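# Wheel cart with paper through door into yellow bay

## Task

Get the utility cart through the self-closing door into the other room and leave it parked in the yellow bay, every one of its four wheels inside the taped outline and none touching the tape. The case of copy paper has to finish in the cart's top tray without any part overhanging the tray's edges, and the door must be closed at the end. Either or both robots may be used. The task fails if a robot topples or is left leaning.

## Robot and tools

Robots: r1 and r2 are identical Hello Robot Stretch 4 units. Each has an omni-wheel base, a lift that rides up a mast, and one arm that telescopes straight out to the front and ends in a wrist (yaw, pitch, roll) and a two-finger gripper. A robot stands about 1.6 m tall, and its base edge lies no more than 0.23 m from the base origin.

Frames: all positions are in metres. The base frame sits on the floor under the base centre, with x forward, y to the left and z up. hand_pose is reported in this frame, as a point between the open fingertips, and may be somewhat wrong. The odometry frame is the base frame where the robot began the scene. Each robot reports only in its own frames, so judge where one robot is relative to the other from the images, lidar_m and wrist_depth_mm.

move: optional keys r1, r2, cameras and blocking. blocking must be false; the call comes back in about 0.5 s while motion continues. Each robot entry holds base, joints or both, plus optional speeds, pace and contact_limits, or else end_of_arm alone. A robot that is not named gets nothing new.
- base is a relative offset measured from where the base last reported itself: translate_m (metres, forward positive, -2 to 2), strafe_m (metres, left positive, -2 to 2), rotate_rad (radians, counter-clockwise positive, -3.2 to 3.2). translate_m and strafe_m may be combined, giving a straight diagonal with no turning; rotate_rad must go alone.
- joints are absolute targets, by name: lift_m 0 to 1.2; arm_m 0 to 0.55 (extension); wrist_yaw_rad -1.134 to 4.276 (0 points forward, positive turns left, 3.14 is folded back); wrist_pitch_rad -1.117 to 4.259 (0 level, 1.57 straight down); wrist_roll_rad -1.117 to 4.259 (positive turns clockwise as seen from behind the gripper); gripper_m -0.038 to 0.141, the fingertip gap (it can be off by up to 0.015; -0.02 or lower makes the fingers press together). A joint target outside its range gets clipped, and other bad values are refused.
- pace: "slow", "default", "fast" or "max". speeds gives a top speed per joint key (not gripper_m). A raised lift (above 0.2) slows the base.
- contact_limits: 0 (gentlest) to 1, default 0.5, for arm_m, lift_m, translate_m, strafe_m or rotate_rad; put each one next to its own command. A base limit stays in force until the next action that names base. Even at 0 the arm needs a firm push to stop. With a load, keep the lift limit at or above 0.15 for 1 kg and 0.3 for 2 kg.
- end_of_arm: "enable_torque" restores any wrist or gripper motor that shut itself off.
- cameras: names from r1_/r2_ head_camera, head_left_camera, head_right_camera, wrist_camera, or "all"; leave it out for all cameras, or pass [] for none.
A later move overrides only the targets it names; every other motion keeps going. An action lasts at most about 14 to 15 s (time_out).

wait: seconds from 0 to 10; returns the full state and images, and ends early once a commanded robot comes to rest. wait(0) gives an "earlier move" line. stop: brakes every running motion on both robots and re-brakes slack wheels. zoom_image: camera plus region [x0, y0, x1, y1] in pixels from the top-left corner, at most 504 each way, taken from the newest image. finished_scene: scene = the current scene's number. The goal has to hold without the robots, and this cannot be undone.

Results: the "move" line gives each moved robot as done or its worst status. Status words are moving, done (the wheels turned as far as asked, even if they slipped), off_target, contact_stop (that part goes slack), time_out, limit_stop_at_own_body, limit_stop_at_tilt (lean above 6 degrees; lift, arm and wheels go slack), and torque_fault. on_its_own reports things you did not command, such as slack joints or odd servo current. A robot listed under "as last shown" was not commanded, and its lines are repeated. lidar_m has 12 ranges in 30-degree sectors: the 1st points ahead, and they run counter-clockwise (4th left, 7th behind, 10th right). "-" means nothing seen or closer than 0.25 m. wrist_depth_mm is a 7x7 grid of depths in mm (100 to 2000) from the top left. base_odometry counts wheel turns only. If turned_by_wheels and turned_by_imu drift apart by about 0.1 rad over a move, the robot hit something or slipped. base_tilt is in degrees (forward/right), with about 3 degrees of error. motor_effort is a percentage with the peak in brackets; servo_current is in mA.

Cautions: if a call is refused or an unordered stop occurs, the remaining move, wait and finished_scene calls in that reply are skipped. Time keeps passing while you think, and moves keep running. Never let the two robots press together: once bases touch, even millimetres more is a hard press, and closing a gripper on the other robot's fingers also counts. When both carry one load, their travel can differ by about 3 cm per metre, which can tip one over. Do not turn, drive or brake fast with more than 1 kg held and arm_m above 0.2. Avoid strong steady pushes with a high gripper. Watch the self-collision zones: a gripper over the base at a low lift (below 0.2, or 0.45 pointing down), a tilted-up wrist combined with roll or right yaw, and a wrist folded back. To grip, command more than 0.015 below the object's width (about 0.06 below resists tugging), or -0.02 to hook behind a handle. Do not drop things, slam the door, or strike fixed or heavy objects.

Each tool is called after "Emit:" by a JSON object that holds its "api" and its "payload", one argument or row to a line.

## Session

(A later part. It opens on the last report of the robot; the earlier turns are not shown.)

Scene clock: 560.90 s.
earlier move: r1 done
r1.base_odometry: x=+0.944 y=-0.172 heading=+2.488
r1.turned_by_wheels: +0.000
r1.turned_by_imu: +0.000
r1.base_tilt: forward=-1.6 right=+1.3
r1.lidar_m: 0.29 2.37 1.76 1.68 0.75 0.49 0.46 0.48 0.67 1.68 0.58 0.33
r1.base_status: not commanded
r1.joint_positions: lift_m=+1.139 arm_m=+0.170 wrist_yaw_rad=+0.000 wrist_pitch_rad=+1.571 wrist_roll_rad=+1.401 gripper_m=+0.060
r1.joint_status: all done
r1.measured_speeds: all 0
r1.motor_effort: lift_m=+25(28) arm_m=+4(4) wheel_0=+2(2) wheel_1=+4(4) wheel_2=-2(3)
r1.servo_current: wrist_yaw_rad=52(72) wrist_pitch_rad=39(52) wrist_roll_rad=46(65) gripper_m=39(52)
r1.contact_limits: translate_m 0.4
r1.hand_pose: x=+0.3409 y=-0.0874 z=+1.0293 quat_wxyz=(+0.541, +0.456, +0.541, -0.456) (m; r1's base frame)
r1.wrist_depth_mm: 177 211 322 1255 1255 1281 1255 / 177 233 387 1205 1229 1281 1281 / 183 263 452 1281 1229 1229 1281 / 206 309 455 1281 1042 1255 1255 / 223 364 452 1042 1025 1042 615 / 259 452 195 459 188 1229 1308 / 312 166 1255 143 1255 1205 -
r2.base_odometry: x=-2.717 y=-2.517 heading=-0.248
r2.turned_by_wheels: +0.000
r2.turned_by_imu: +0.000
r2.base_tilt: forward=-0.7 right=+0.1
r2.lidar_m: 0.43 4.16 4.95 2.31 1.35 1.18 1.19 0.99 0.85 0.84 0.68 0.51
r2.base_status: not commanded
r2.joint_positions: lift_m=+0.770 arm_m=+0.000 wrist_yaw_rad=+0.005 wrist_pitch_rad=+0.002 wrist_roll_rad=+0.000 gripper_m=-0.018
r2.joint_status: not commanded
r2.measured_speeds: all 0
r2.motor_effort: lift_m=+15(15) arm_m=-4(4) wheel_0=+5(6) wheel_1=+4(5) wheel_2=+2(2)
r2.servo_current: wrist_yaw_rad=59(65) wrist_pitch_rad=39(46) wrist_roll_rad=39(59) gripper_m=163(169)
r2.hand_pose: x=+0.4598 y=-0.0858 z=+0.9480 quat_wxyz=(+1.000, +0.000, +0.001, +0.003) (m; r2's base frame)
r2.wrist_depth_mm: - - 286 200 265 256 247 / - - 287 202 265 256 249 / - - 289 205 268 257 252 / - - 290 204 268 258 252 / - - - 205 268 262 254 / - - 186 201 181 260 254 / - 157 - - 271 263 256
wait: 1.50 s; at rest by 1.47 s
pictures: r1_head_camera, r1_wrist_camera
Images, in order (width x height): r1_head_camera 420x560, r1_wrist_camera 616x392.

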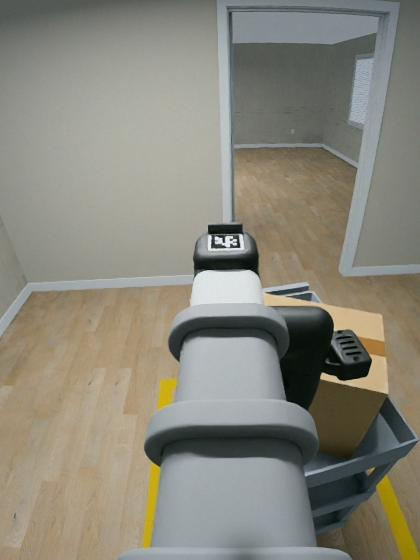

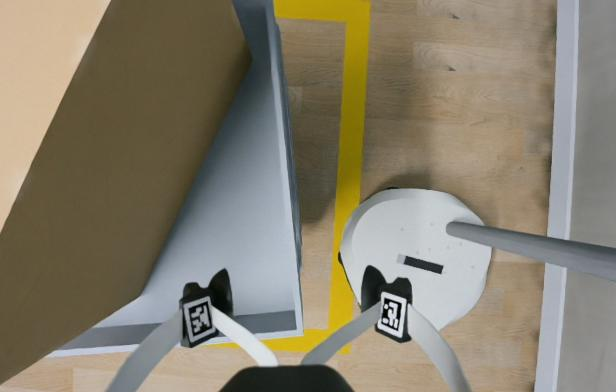

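Emit:
{"api": "move", "payload": {
  "blocking": false,
  "cameras": [],
  "r1": {"base":{"strafe_m":1.0},"joints":{"arm_m":0.0},"contact_limits":{"strafe_m":0.2}},
  "r2": {"joints":{"gripper_m":0.14}}
}}

Emit:
{"api": "wait", "payload": {
  "seconds": 1.5,
  "cameras": ["r2_head_camera"]
}}

Emit:
{"api": "wait", "payload": {
  "seconds": 3,
  "cameras": ["r1_head_right_camera","r2_head_camera"]
}}

Emit:
{"api": "move", "payload": {
  "blocking": false,
  "cameras": [],
  "r1": {"base":{"rotate_rad":-1.0}}
}}

Emit:
{"api": "wait", "payload": {
  "seconds": 1.2,
  "cameras": ["r1_head_right_camera","r1_head_camera","r2_head_camera"]
}}

Scene clock: 590.07 s.
move: r1 moving; r2 moving
r1.base_odometry: x=+0.922 y=-0.201 heading=+2.488
r1.turned_by_wheels: +0.000
r1.turned_by_imu: -0.002
r1.base_tilt: forward=-1.6 right=+1.3
r1.lidar_m: 0.31 2.36 1.73 1.62 0.73 0.49 0.46 0.49 0.68 1.70 0.56 0.32
r1.base_status: strafe_m moving
r1.joint_positions: lift_m=+1.139 arm_m=+0.119 wrist_yaw_rad=+0.000 wrist_pitch_rad=+1.571 wrist_roll_rad=+1.401 gripper_m=+0.060
r1.joint_status: arm_m moving
r1.measured_speeds: translate_m=+0.000 strafe_m=+0.140 rotate_rad=+0.000 lift_m=+0.000 arm_m=-0.195 wrist_yaw_rad=+0.000 wrist_pitch_rad=+0.000 wrist_roll_rad=+0.000
r1.motor_effort: lift_m=+25(25) arm_m=-6(7) wheel_0=-10(10) wheel_1=+10(10) wheel_2=+0(3)
r1.servo_current: wrist_yaw_rad=39(59) wrist_pitch_rad=39(52) wrist_roll_rad=39(59) gripper_m=39(39)
r1.contact_limits: strafe_m 0.2
r1.hand_pose: x=+0.2903 y=-0.0874 z=+1.0293 quat_wxyz=(+0.541, +0.456, +0.541, -0.456) (m; r1's base frame)
r1.wrist_depth_mm: 213 289 399 1255 1255 1255 1255 / 232 319 452 1229 1255 1229 1255 / 257 366 452 1255 1255 1229 1255 / 289 439 455 1229 1042 1281 1255 / 325 455 455 1255 1025 1025 544 / 1255 - 190 1205 188 1229 - / 1229 1255 1255 143 1255 1281 -
r2.base_odometry: x=-2.717 y=-2.517 heading=-0.248
r2.turned_by_wheels: +0.000
r2.turned_by_imu: +0.004
r2.base_tilt: forward=-0.6 right=+0.1
r2.lidar_m: 0.43 4.17 4.95 2.34 1.37 1.17 1.18 0.99 0.84 0.84 0.69 0.53
r2.base_status: not commanded
r2.joint_positions: lift_m=+0.770 arm_m=+0.000 wrist_yaw_rad=+0.005 wrist_pitch_rad=+0.002 wrist_roll_rad=+0.000 gripper_m=+0.005
r2.joint_status: gripper_m moving
r2.measured_speeds: all 0
r2.motor_effort: lift_m=+15(15) arm_m=-4(4) wheel_0=+5(5) wheel_1=+4(5) wheel_2=+2(2)
r2.servo_current: wrist_yaw_rad=33(72) wrist_pitch_rad=33(46) wrist_roll_rad=52(52) gripper_m=91(189)
r2.hand_pose: x=+0.4598 y=-0.0858 z=+0.9480 quat_wxyz=(+1.000, +0.000, +0.001, +0.003) (m; r2's base frame)
r2.wrist_depth_mm: - - 290 206 267 258 252 / - - 291 209 268 259 252 / - - 293 209 271 262 254 / - - - 213 273 264 256 / - - - 207 272 264 257 / - - 187 206 184 265 257 / - - 1921 - 274 264 260
pictures: none
No camera images: "cameras" was empty.

Scene clock: 591.57 s.
earlier move: r1 moving; r2 moving
r1.base_odometry: x=+0.674 y=-0.525 heading=+2.488
r1.turned_by_wheels: +0.000
r1.turned_by_imu: +0.002
r1.base_tilt: forward=-1.6 right=+1.3
r1.lidar_m: 2.28 1.84 1.30 1.23 0.77 0.53 0.49 0.50 0.72 1.71 0.53 0.59
r1.base_status: strafe_m moving
r1.joint_positions: lift_m=+1.140 arm_m=+0.000 wrist_yaw_rad=+0.000 wrist_pitch_rad=+1.571 wrist_roll_rad=+1.401 gripper_m=+0.060
r1.joint_status: all done
r1.measured_speeds: translate_m=+0.000 strafe_m=+0.300 rotate_rad=+0.002 lift_m=+0.000 arm_m=+0.000 wrist_yaw_rad=+0.000 wrist_pitch_rad=+0.000 wrist_roll_rad=+0.000
r1.motor_effort: lift_m=+24(25) arm_m=-5(8) wheel_0=-7(12) wheel_1=+5(11) wheel_2=+1(3)
r1.servo_current: wrist_yaw_rad=46(65) wrist_pitch_rad=39(52) wrist_roll_rad=46(72) gripper_m=39(46)
r1.contact_limits: strafe_m 0.2
r1.hand_pose: x=+0.1710 y=-0.0874 z=+1.0294 quat_wxyz=(+0.541, +0.456, +0.541, -0.456) (m; r1's base frame)
r1.wrist_depth_mm: - - 866 1229 1229 1255 - / 1182 - 1229 1229 1255 1229 - / 1255 1229 1205 1255 1255 1229 - / 1255 1229 1255 1060 1205 1281 - / 1229 1229 1255 1008 1042 539 347 / 1229 1229 193 1281 187 1229 - / 1229 1229 1229 153 1255 1182 -
r2.base_odometry: x=-2.717 y=-2.517 heading=-0.248
r2.turned_by_wheels: +0.000
r2.turned_by_imu: +0.000
r2.base_tilt: forward=-0.6 right=+0.1
r2.lidar_m: 0.79 4.19 4.97 2.34 1.38 1.17 1.18 0.99 0.86 0.86 0.87 0.81
r2.base_status: not commanded
r2.joint_positions: lift_m=+0.770 arm_m=+0.000 wrist_yaw_rad=+0.003 wrist_pitch_rad=+0.002 wrist_roll_rad=+0.000 gripper_m=+0.138
r2.joint_status: gripper_m moving
r2.measured_speeds: all 0
r2.motor_effort: lift_m=+15(15) arm_m=-4(4) wheel_0=+5(5) wheel_1=+4(5) wheel_2=+2(2)
r2.servo_current: wrist_yaw_rad=39(72) wrist_pitch_rad=39(46) wrist_roll_rad=39(52) gripper_m=78(189)
r2.hand_pose: x=+0.4596 y=-0.0866 z=+0.9480 quat_wxyz=(+1.000, +0.000, +0.001, +0.001) (m; r2's base frame)
r2.wrist_depth_mm: - - - - - - - / - - - - - - - / - - - - - - - / - - - - - - - / - - - - 539 - - / - - - - 188 - - / - - - - - - -
wait: 1.50 s; no rest
pictures: r2_head_camera
Images, in order (width x height): r2_head_camera 420x560.

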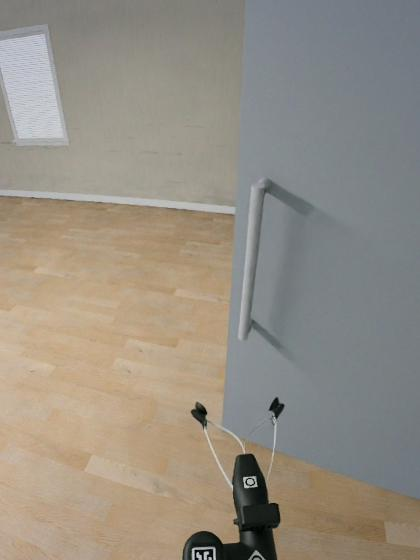

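Scene clock: 592.00 s.
earlier move: r1 moving; r2 done
r1.base_odometry: x=+0.595 y=-0.628 heading=+2.488
r1.turned_by_wheels: +0.000
r1.turned_by_imu: +0.001
r1.base_tilt: forward=-1.6 right=+1.3
r1.lidar_m: 2.27 1.67 1.17 1.09 0.77 0.52 0.50 0.54 0.73 1.77 0.64 0.75
r1.base_status: strafe_m moving
r1.joint_positions: lift_m=+1.140 arm_m=+0.000 wrist_yaw_rad=+0.000 wrist_pitch_rad=+1.571 wrist_roll_rad=+1.401 gripper_m=+0.060
r1.joint_status: all done
r1.measured_speeds: translate_m=+0.000 strafe_m=+0.300 rotate_rad=+0.000 lift_m=+0.000 arm_m=+0.000 wrist_yaw_rad=+0.000 wrist_pitch_rad=+0.000 wrist_roll_rad=+0.000
r1.motor_effort: lift_m=+24(25) arm_m=-5(8) wheel_0=-8(12) wheel_1=+5(11) wheel_2=+0(3)
r1.servo_current: wrist_yaw_rad=39(72) wrist_pitch_rad=39(52) wrist_roll_rad=46(72) gripper_m=46(46)
r1.contact_limits: strafe_m 0.2
r1.hand_pose: x=+0.1710 y=-0.0874 z=+1.0294 quat_wxyz=(+0.541, +0.456, +0.541, -0.456) (m; r1's base frame)
r1.wrist_depth_mm: 1229 - 1229 1229 1229 1229 - / 1229 1255 1281 1229 1255 1255 - / 1255 1255 1255 1255 1255 1281 - / 1205 1281 1229 1255 1255 1255 - / 1229 1229 1229 1025 1025 539 349 / 1229 1255 194 1229 188 1255 - / 1229 1255 1281 153 1255 1205 -
r2.base_odometry: x=-2.717 y=-2.517 heading=-0.248
r2.turned_by_wheels: +0.000
r2.turned_by_imu: +0.000
r2.base_tilt: forward=-0.7 right=+0.0
r2.lidar_m: 0.91 4.16 4.96 2.33 1.38 1.17 1.19 1.00 0.85 0.84 0.92 0.92
r2.base_status: not commanded
r2.joint_positions: lift_m=+0.770 arm_m=+0.000 wrist_yaw_rad=+0.003 wrist_pitch_rad=+0.002 wrist_roll_rad=+0.000 gripper_m=+0.140
r2.joint_status: all done
r2.measured_speeds: all 0
r2.motor_effort: lift_m=+15(15) arm_m=-4(4) wheel_0=+5(6) wheel_1=+5(5) wheel_2=+2(2)
r2.servo_current: wrist_yaw_rad=59(72) wrist_pitch_rad=39(46) wrist_roll_rad=39(52) gripper_m=59(189)
r2.hand_pose: x=+0.4596 y=-0.0866 z=+0.9480 quat_wxyz=(+1.000, +0.000, +0.001, +0.001) (m; r2's base frame)
r2.wrist_depth_mm: - - - - 741 - - / - - - - 750 - - / - - - - 759 - - / - - - - 759 - - / - - - - 715 - - / - - - - 193 182 - / - - - - - - -
wait: 0.43 of 3 s (r2 has come to rest)
pictures: r1_head_right_camera, r2_head_camera
Images, in order (width x height): r1_head_right_camera 420x672, r2_head_camera 420x560.

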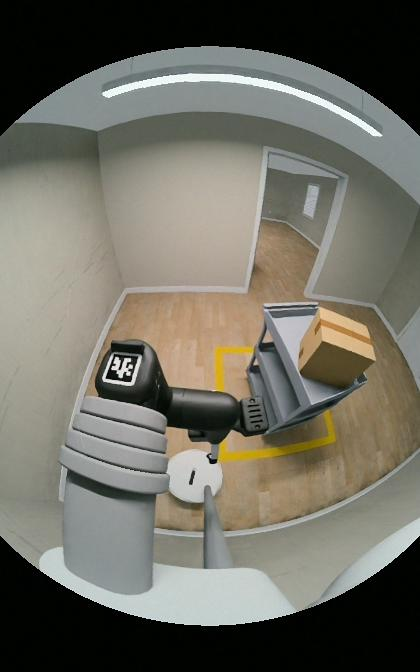

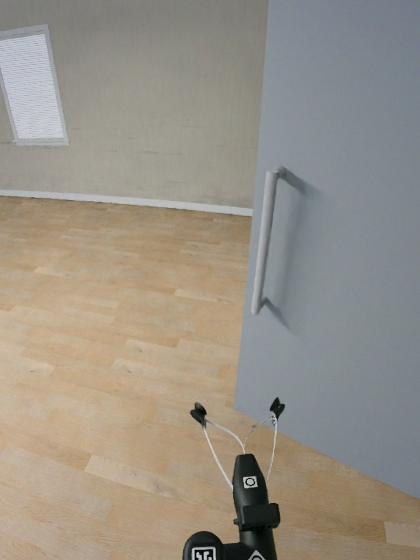

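Scene clock: 592.50 s.
earlier move: r1 replaced
move: r1 moving
r1.base_odometry: x=+0.522 y=-0.715 heading=+2.339
r1.turned_by_wheels: -0.149
r1.turned_by_imu: -0.149
r1.base_tilt: forward=-1.6 right=+1.3
r1.lidar_m: 2.25 1.81 1.13 0.96 0.95 0.59 0.49 0.51 0.62 1.25 0.74 0.82
r1.base_status: earlier strafe_m replaced; rotate_rad moving
r1.joint_positions: lift_m=+1.140 arm_m=+0.000 wrist_yaw_rad=+0.000 wrist_pitch_rad=+1.571 wrist_roll_rad=+1.401 gripper_m=+0.060
r1.joint_status: not commanded
r1.measured_speeds: translate_m=+0.000 strafe_m=+0.160 rotate_rad=-0.570 lift_m=+0.000 arm_m=+0.000 wrist_yaw_rad=+0.000 wrist_pitch_rad=+0.000 wrist_roll_rad=+0.000
r1.motor_effort: lift_m=+24(24) arm_m=-5(5) wheel_0=+2(4) wheel_1=+5(5) wheel_2=+3(6)
r1.servo_current: wrist_yaw_rad=52(59) wrist_pitch_rad=39(39) wrist_roll_rad=52(65) gripper_m=46(46)
r1.hand_pose: x=+0.1710 y=-0.0874 z=+1.0294 quat_wxyz=(+0.541, +0.456, +0.541, -0.456) (m; r1's base frame)
r1.wrist_depth_mm: - - 1229 1229 1255 1255 - / 1205 1255 1229 1229 1229 1255 - / 1229 1229 1229 1255 1255 1229 - / 1229 1229 1255 1255 1255 1255 - / 1255 1281 1255 1042 1025 539 347 / 1229 1229 195 1229 187 1255 - / 1255 1255 1229 153 1255 1229 -
r2: as last shown
r2.lidar_m: 1.19 4.18 4.96 2.34 1.38 1.17 1.16 0.97 0.85 0.86 1.00 1.01
r2.motor_effort: lift_m=+15(15) arm_m=-4(4) wheel_0=+5(5) wheel_1=+4(5) wheel_2=+2(2)
r2.servo_current: wrist_yaw_rad=39(65) wrist_pitch_rad=46(46) wrist_roll_rad=52(59) gripper_m=52(59)
r2.wrist_depth_mm: - - - - - - - / - - - - - - - / - - - - - - - / - - - - - - - / - - - - - - - / - - - - 211 183 - / - - - - - - -
pictures: none
No camera images: "cameras" was empty.

Scene clock: 593.70 s.
earlier move: r1 moving
r1.base_odometry: x=+0.489 y=-0.740 heading=+1.499
r1.turned_by_wheels: -0.840
r1.turned_by_imu: -0.844
r1.base_tilt: forward=-1.6 right=+1.3
r1.lidar_m: 0.77 0.97 2.23 1.37 0.97 0.94 0.73 0.54 0.51 0.57 0.77 1.25
r1.base_status: rotate_rad moving
r1.joint_positions: lift_m=+1.140 arm_m=+0.000 wrist_yaw_rad=+0.000 wrist_pitch_rad=+1.571 wrist_roll_rad=+1.401 gripper_m=+0.060
r1.joint_status: not commanded
r1.measured_speeds: translate_m=+0.000 strafe_m=+0.000 rotate_rad=-0.185 lift_m=+0.000 arm_m=+0.000 wrist_yaw_rad=+0.000 wrist_pitch_rad=+0.000 wrist_roll_rad=+0.000
r1.motor_effort: lift_m=+24(25) arm_m=-5(5) wheel_0=+3(11) wheel_1=+2(6) wheel_2=+2(6)
r1.servo_current: wrist_yaw_rad=33(59) wrist_pitch_rad=46(52) wrist_roll_rad=59(72) gripper_m=46(52)
r1.hand_pose: x=+0.1710 y=-0.0874 z=+1.0294 quat_wxyz=(+0.541, +0.456, +0.541, -0.456) (m; r1's base frame)
r1.wrist_depth_mm: 1229 1229 1229 1255 - - - / 1255 1229 1229 1229 1229 - - / 1205 1229 1255 1255 1281 1255 - / - 1255 1255 1255 1229 1255 1281 / 1229 1229 1255 1042 1042 544 1255 / 1229 1205 195 1229 188 1229 1255 / 1229 166 1229 153 1229 1255 1255
r2.base_odometry: x=-2.717 y=-2.517 heading=-0.248
r2.turned_by_wheels: +0.000
r2.turned_by_imu: +0.000
r2.base_tilt: forward=-0.7 right=+0.1
r2.lidar_m: 3.58 4.18 4.95 2.32 1.39 1.17 1.19 1.01 0.84 0.86 1.02 1.21
r2.base_status: not commanded
r2.joint_positions: lift_m=+0.770 arm_m=+0.000 wrist_yaw_rad=+0.003 wrist_pitch_rad=+0.002 wrist_roll_rad=+0.000 gripper_m=+0.140
r2.joint_status: not commanded
r2.measured_speeds: all 0
r2.motor_effort: lift_m=+15(15) arm_m=-4(4) wheel_0=+5(5) wheel_1=+4(5) wheel_2=+2(2)
r2.servo_current: wrist_yaw_rad=52(65) wrist_pitch_rad=39(46) wrist_roll_rad=46(59) gripper_m=46(59)
r2.hand_pose: x=+0.4596 y=-0.0866 z=+0.9480 quat_wxyz=(+1.000, +0.000, +0.001, +0.001) (m; r2's base frame)
r2.wrist_depth_mm: - - - - - - - / - - - - - - - / - - - - - - - / - - - - - - - / - - - - - - - / - - - - - 205 - / - - - - - - -
wait: 1.20 s; no rest
pictures: r1_head_camera, r1_head_right_camera, r2_head_camera
Images, in order (width x height): r1_head_camera 420x560, r1_head_right_camera 420x672, r2_head_camera 420x560.

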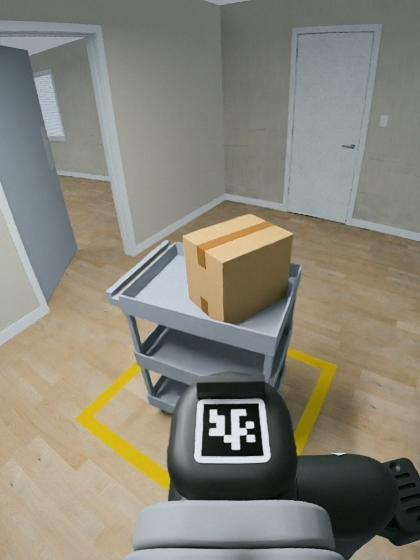

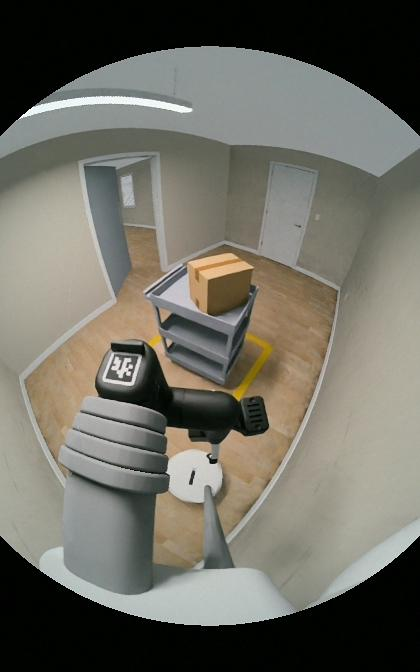

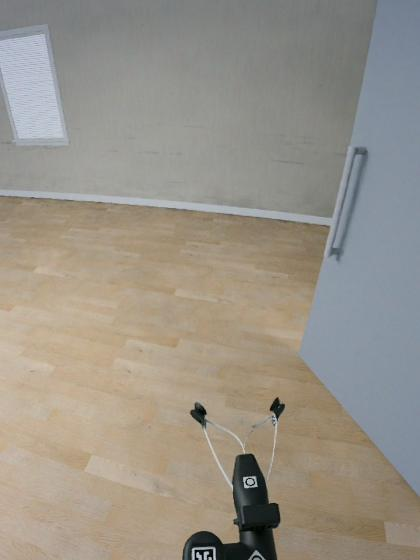

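Emit:
{"api": "wait", "payload": {
  "seconds": 2,
  "cameras": ["r1_head_camera","r1_head_left_camera","r1_head_right_camera","r2_head_camera"]
}}

Scene clock: 607.27 s.
earlier move: r1 done
r1.base_odometry: x=+0.489 y=-0.740 heading=+1.488
r1.turned_by_wheels: -0.011
r1.turned_by_imu: -0.012
r1.base_tilt: forward=-1.6 right=+1.3
r1.lidar_m: 0.77 0.96 2.22 1.37 1.00 0.96 0.75 0.55 0.53 0.55 0.76 2.19
r1.base_status: done
r1.joint_positions: lift_m=+1.140 arm_m=+0.000 wrist_yaw_rad=+0.000 wrist_pitch_rad=+1.571 wrist_roll_rad=+1.401 gripper_m=+0.060
r1.joint_status: not commanded
r1.measured_speeds: all 0
r1.motor_effort: lift_m=+24(25) arm_m=-5(5) wheel_0=+2(11) wheel_1=+2(6) wheel_2=+1(6)
r1.servo_current: wrist_yaw_rad=46(59) wrist_pitch_rad=33(52) wrist_roll_rad=59(72) gripper_m=39(52)
r1.hand_pose: x=+0.1710 y=-0.0874 z=+1.0294 quat_wxyz=(+0.541, +0.456, +0.541, -0.456) (m; r1's base frame)
r1.wrist_depth_mm: 1229 1205 1229 1229 - - - / 1229 1229 1229 1281 1281 - - / 1205 1229 1229 1229 1229 1255 - / - 1229 1255 1281 1229 1255 1229 / 1229 1229 1205 1042 1025 539 1229 / 1255 1229 196 1229 187 1281 1255 / 1255 153 1255 153 1255 1229 1255
r2.base_odometry: x=-2.717 y=-2.517 heading=-0.248
r2.turned_by_wheels: +0.000
r2.turned_by_imu: +0.002
r2.base_tilt: forward=-0.7 right=+0.1
r2.lidar_m: 3.57 4.18 4.94 2.31 1.36 1.17 1.18 1.01 0.84 0.86 0.99 1.76
r2.base_status: not commanded
r2.joint_positions: lift_m=+0.770 arm_m=+0.000 wrist_yaw_rad=+0.003 wrist_pitch_rad=+0.002 wrist_roll_rad=+0.000 gripper_m=+0.140
r2.joint_status: not commanded
r2.measured_speeds: all 0
r2.motor_effort: lift_m=+15(15) arm_m=-3(4) wheel_0=+5(5) wheel_1=+4(5) wheel_2=+2(2)
r2.servo_current: wrist_yaw_rad=46(65) wrist_pitch_rad=39(46) wrist_roll_rad=46(59) gripper_m=52(59)
r2.hand_pose: x=+0.4596 y=-0.0866 z=+0.9480 quat_wxyz=(+1.000, +0.000, +0.001, +0.001) (m; r2's base frame)
r2.wrist_depth_mm: - - - - - - - / - - - - - - - / - - - - - - - / - - - - - - - / - - - - - - - / - - - - - - - / - - - - - 1921 1921
wait: 0.00 of 2 s (r1 has come to rest)
pictures: r1_head_camera, r1_head_left_camera, r1_head_right_camera, r2_head_camera
Images, in order (width x height): r1_head_camera 420x560, r1_head_left_camera 420x672, r1_head_right_camera 420x672, r2_head_camera 420x560.

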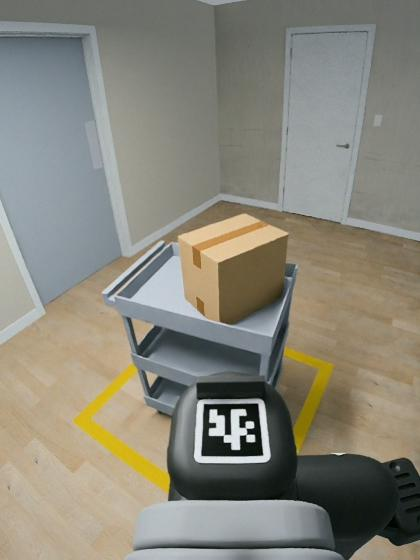

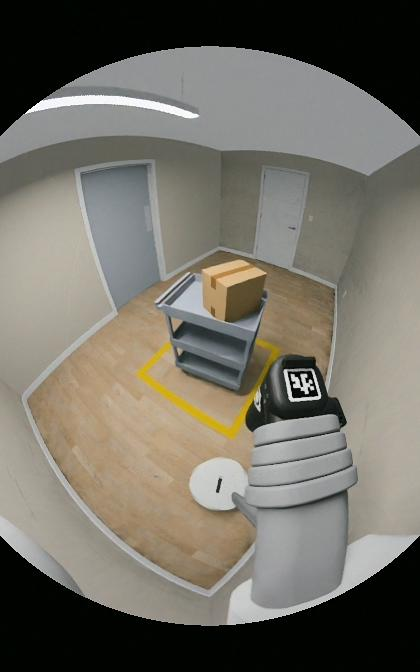

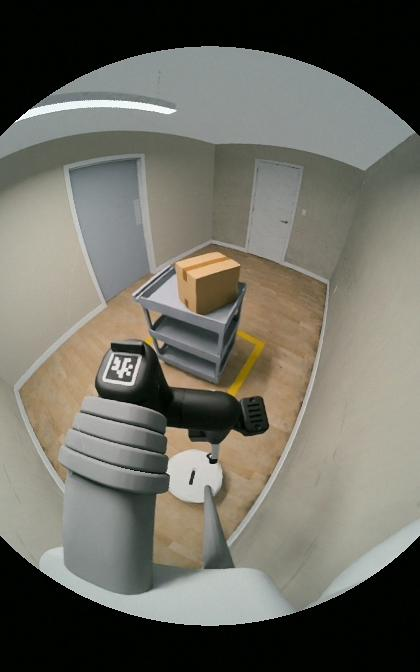

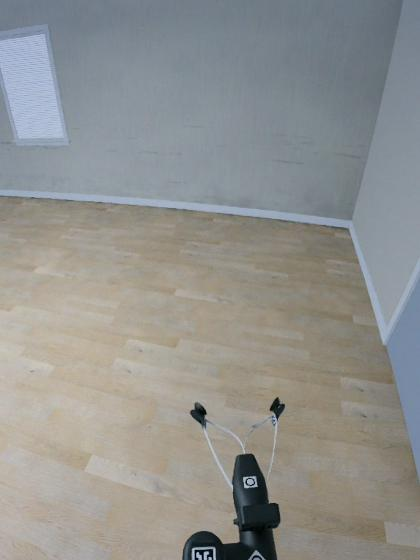

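Emit:
{"api": "zoom_image", "payload": {
  "camera": "r1_head_left_camera",
  "region": [120, 300, 300, 450]
}}

Emit:
{"api": "zoom_image", "payload": {
  "camera": "r1_head_camera",
  "region": [60, 300, 360, 520]
}}

Emit:
{"api": "zoom_image", "payload": {
  "camera": "r1_head_right_camera",
  "region": [120, 290, 300, 430]
}}

Scaled by 2.800 from the camera's 420x672 image, which has a finer 600x960 frame.

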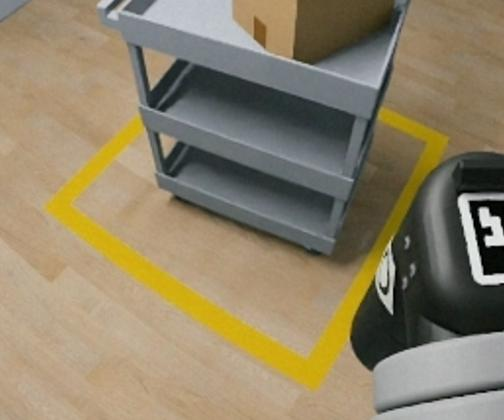

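Scaled by 1.680 from the camera's 420x560 image, which has a finer 600x800 frame.

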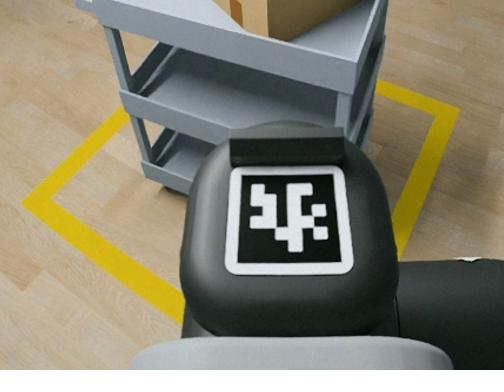

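Scaled by 2.800 from the camera's 420x672 image, which has a finer 600x960 frame.

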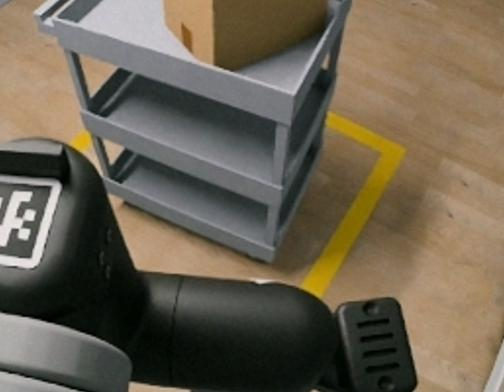

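Emit:
{"api": "zoom_image", "payload": {
  "camera": "r1_head_camera",
  "region": [0, 20, 140, 320]
}}

Scaled by 1.680 from the camera's 420x560 image, which has a finer 600x800 frame.

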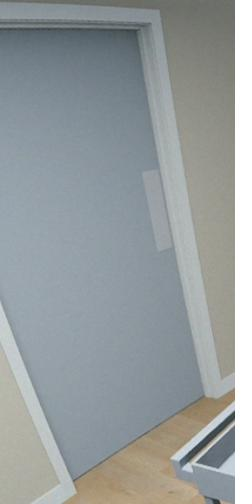

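Shut.

Emit:
{"api": "finished_scene", "payload": {
  "scene": 1
}}

The scene is finished: the task was done.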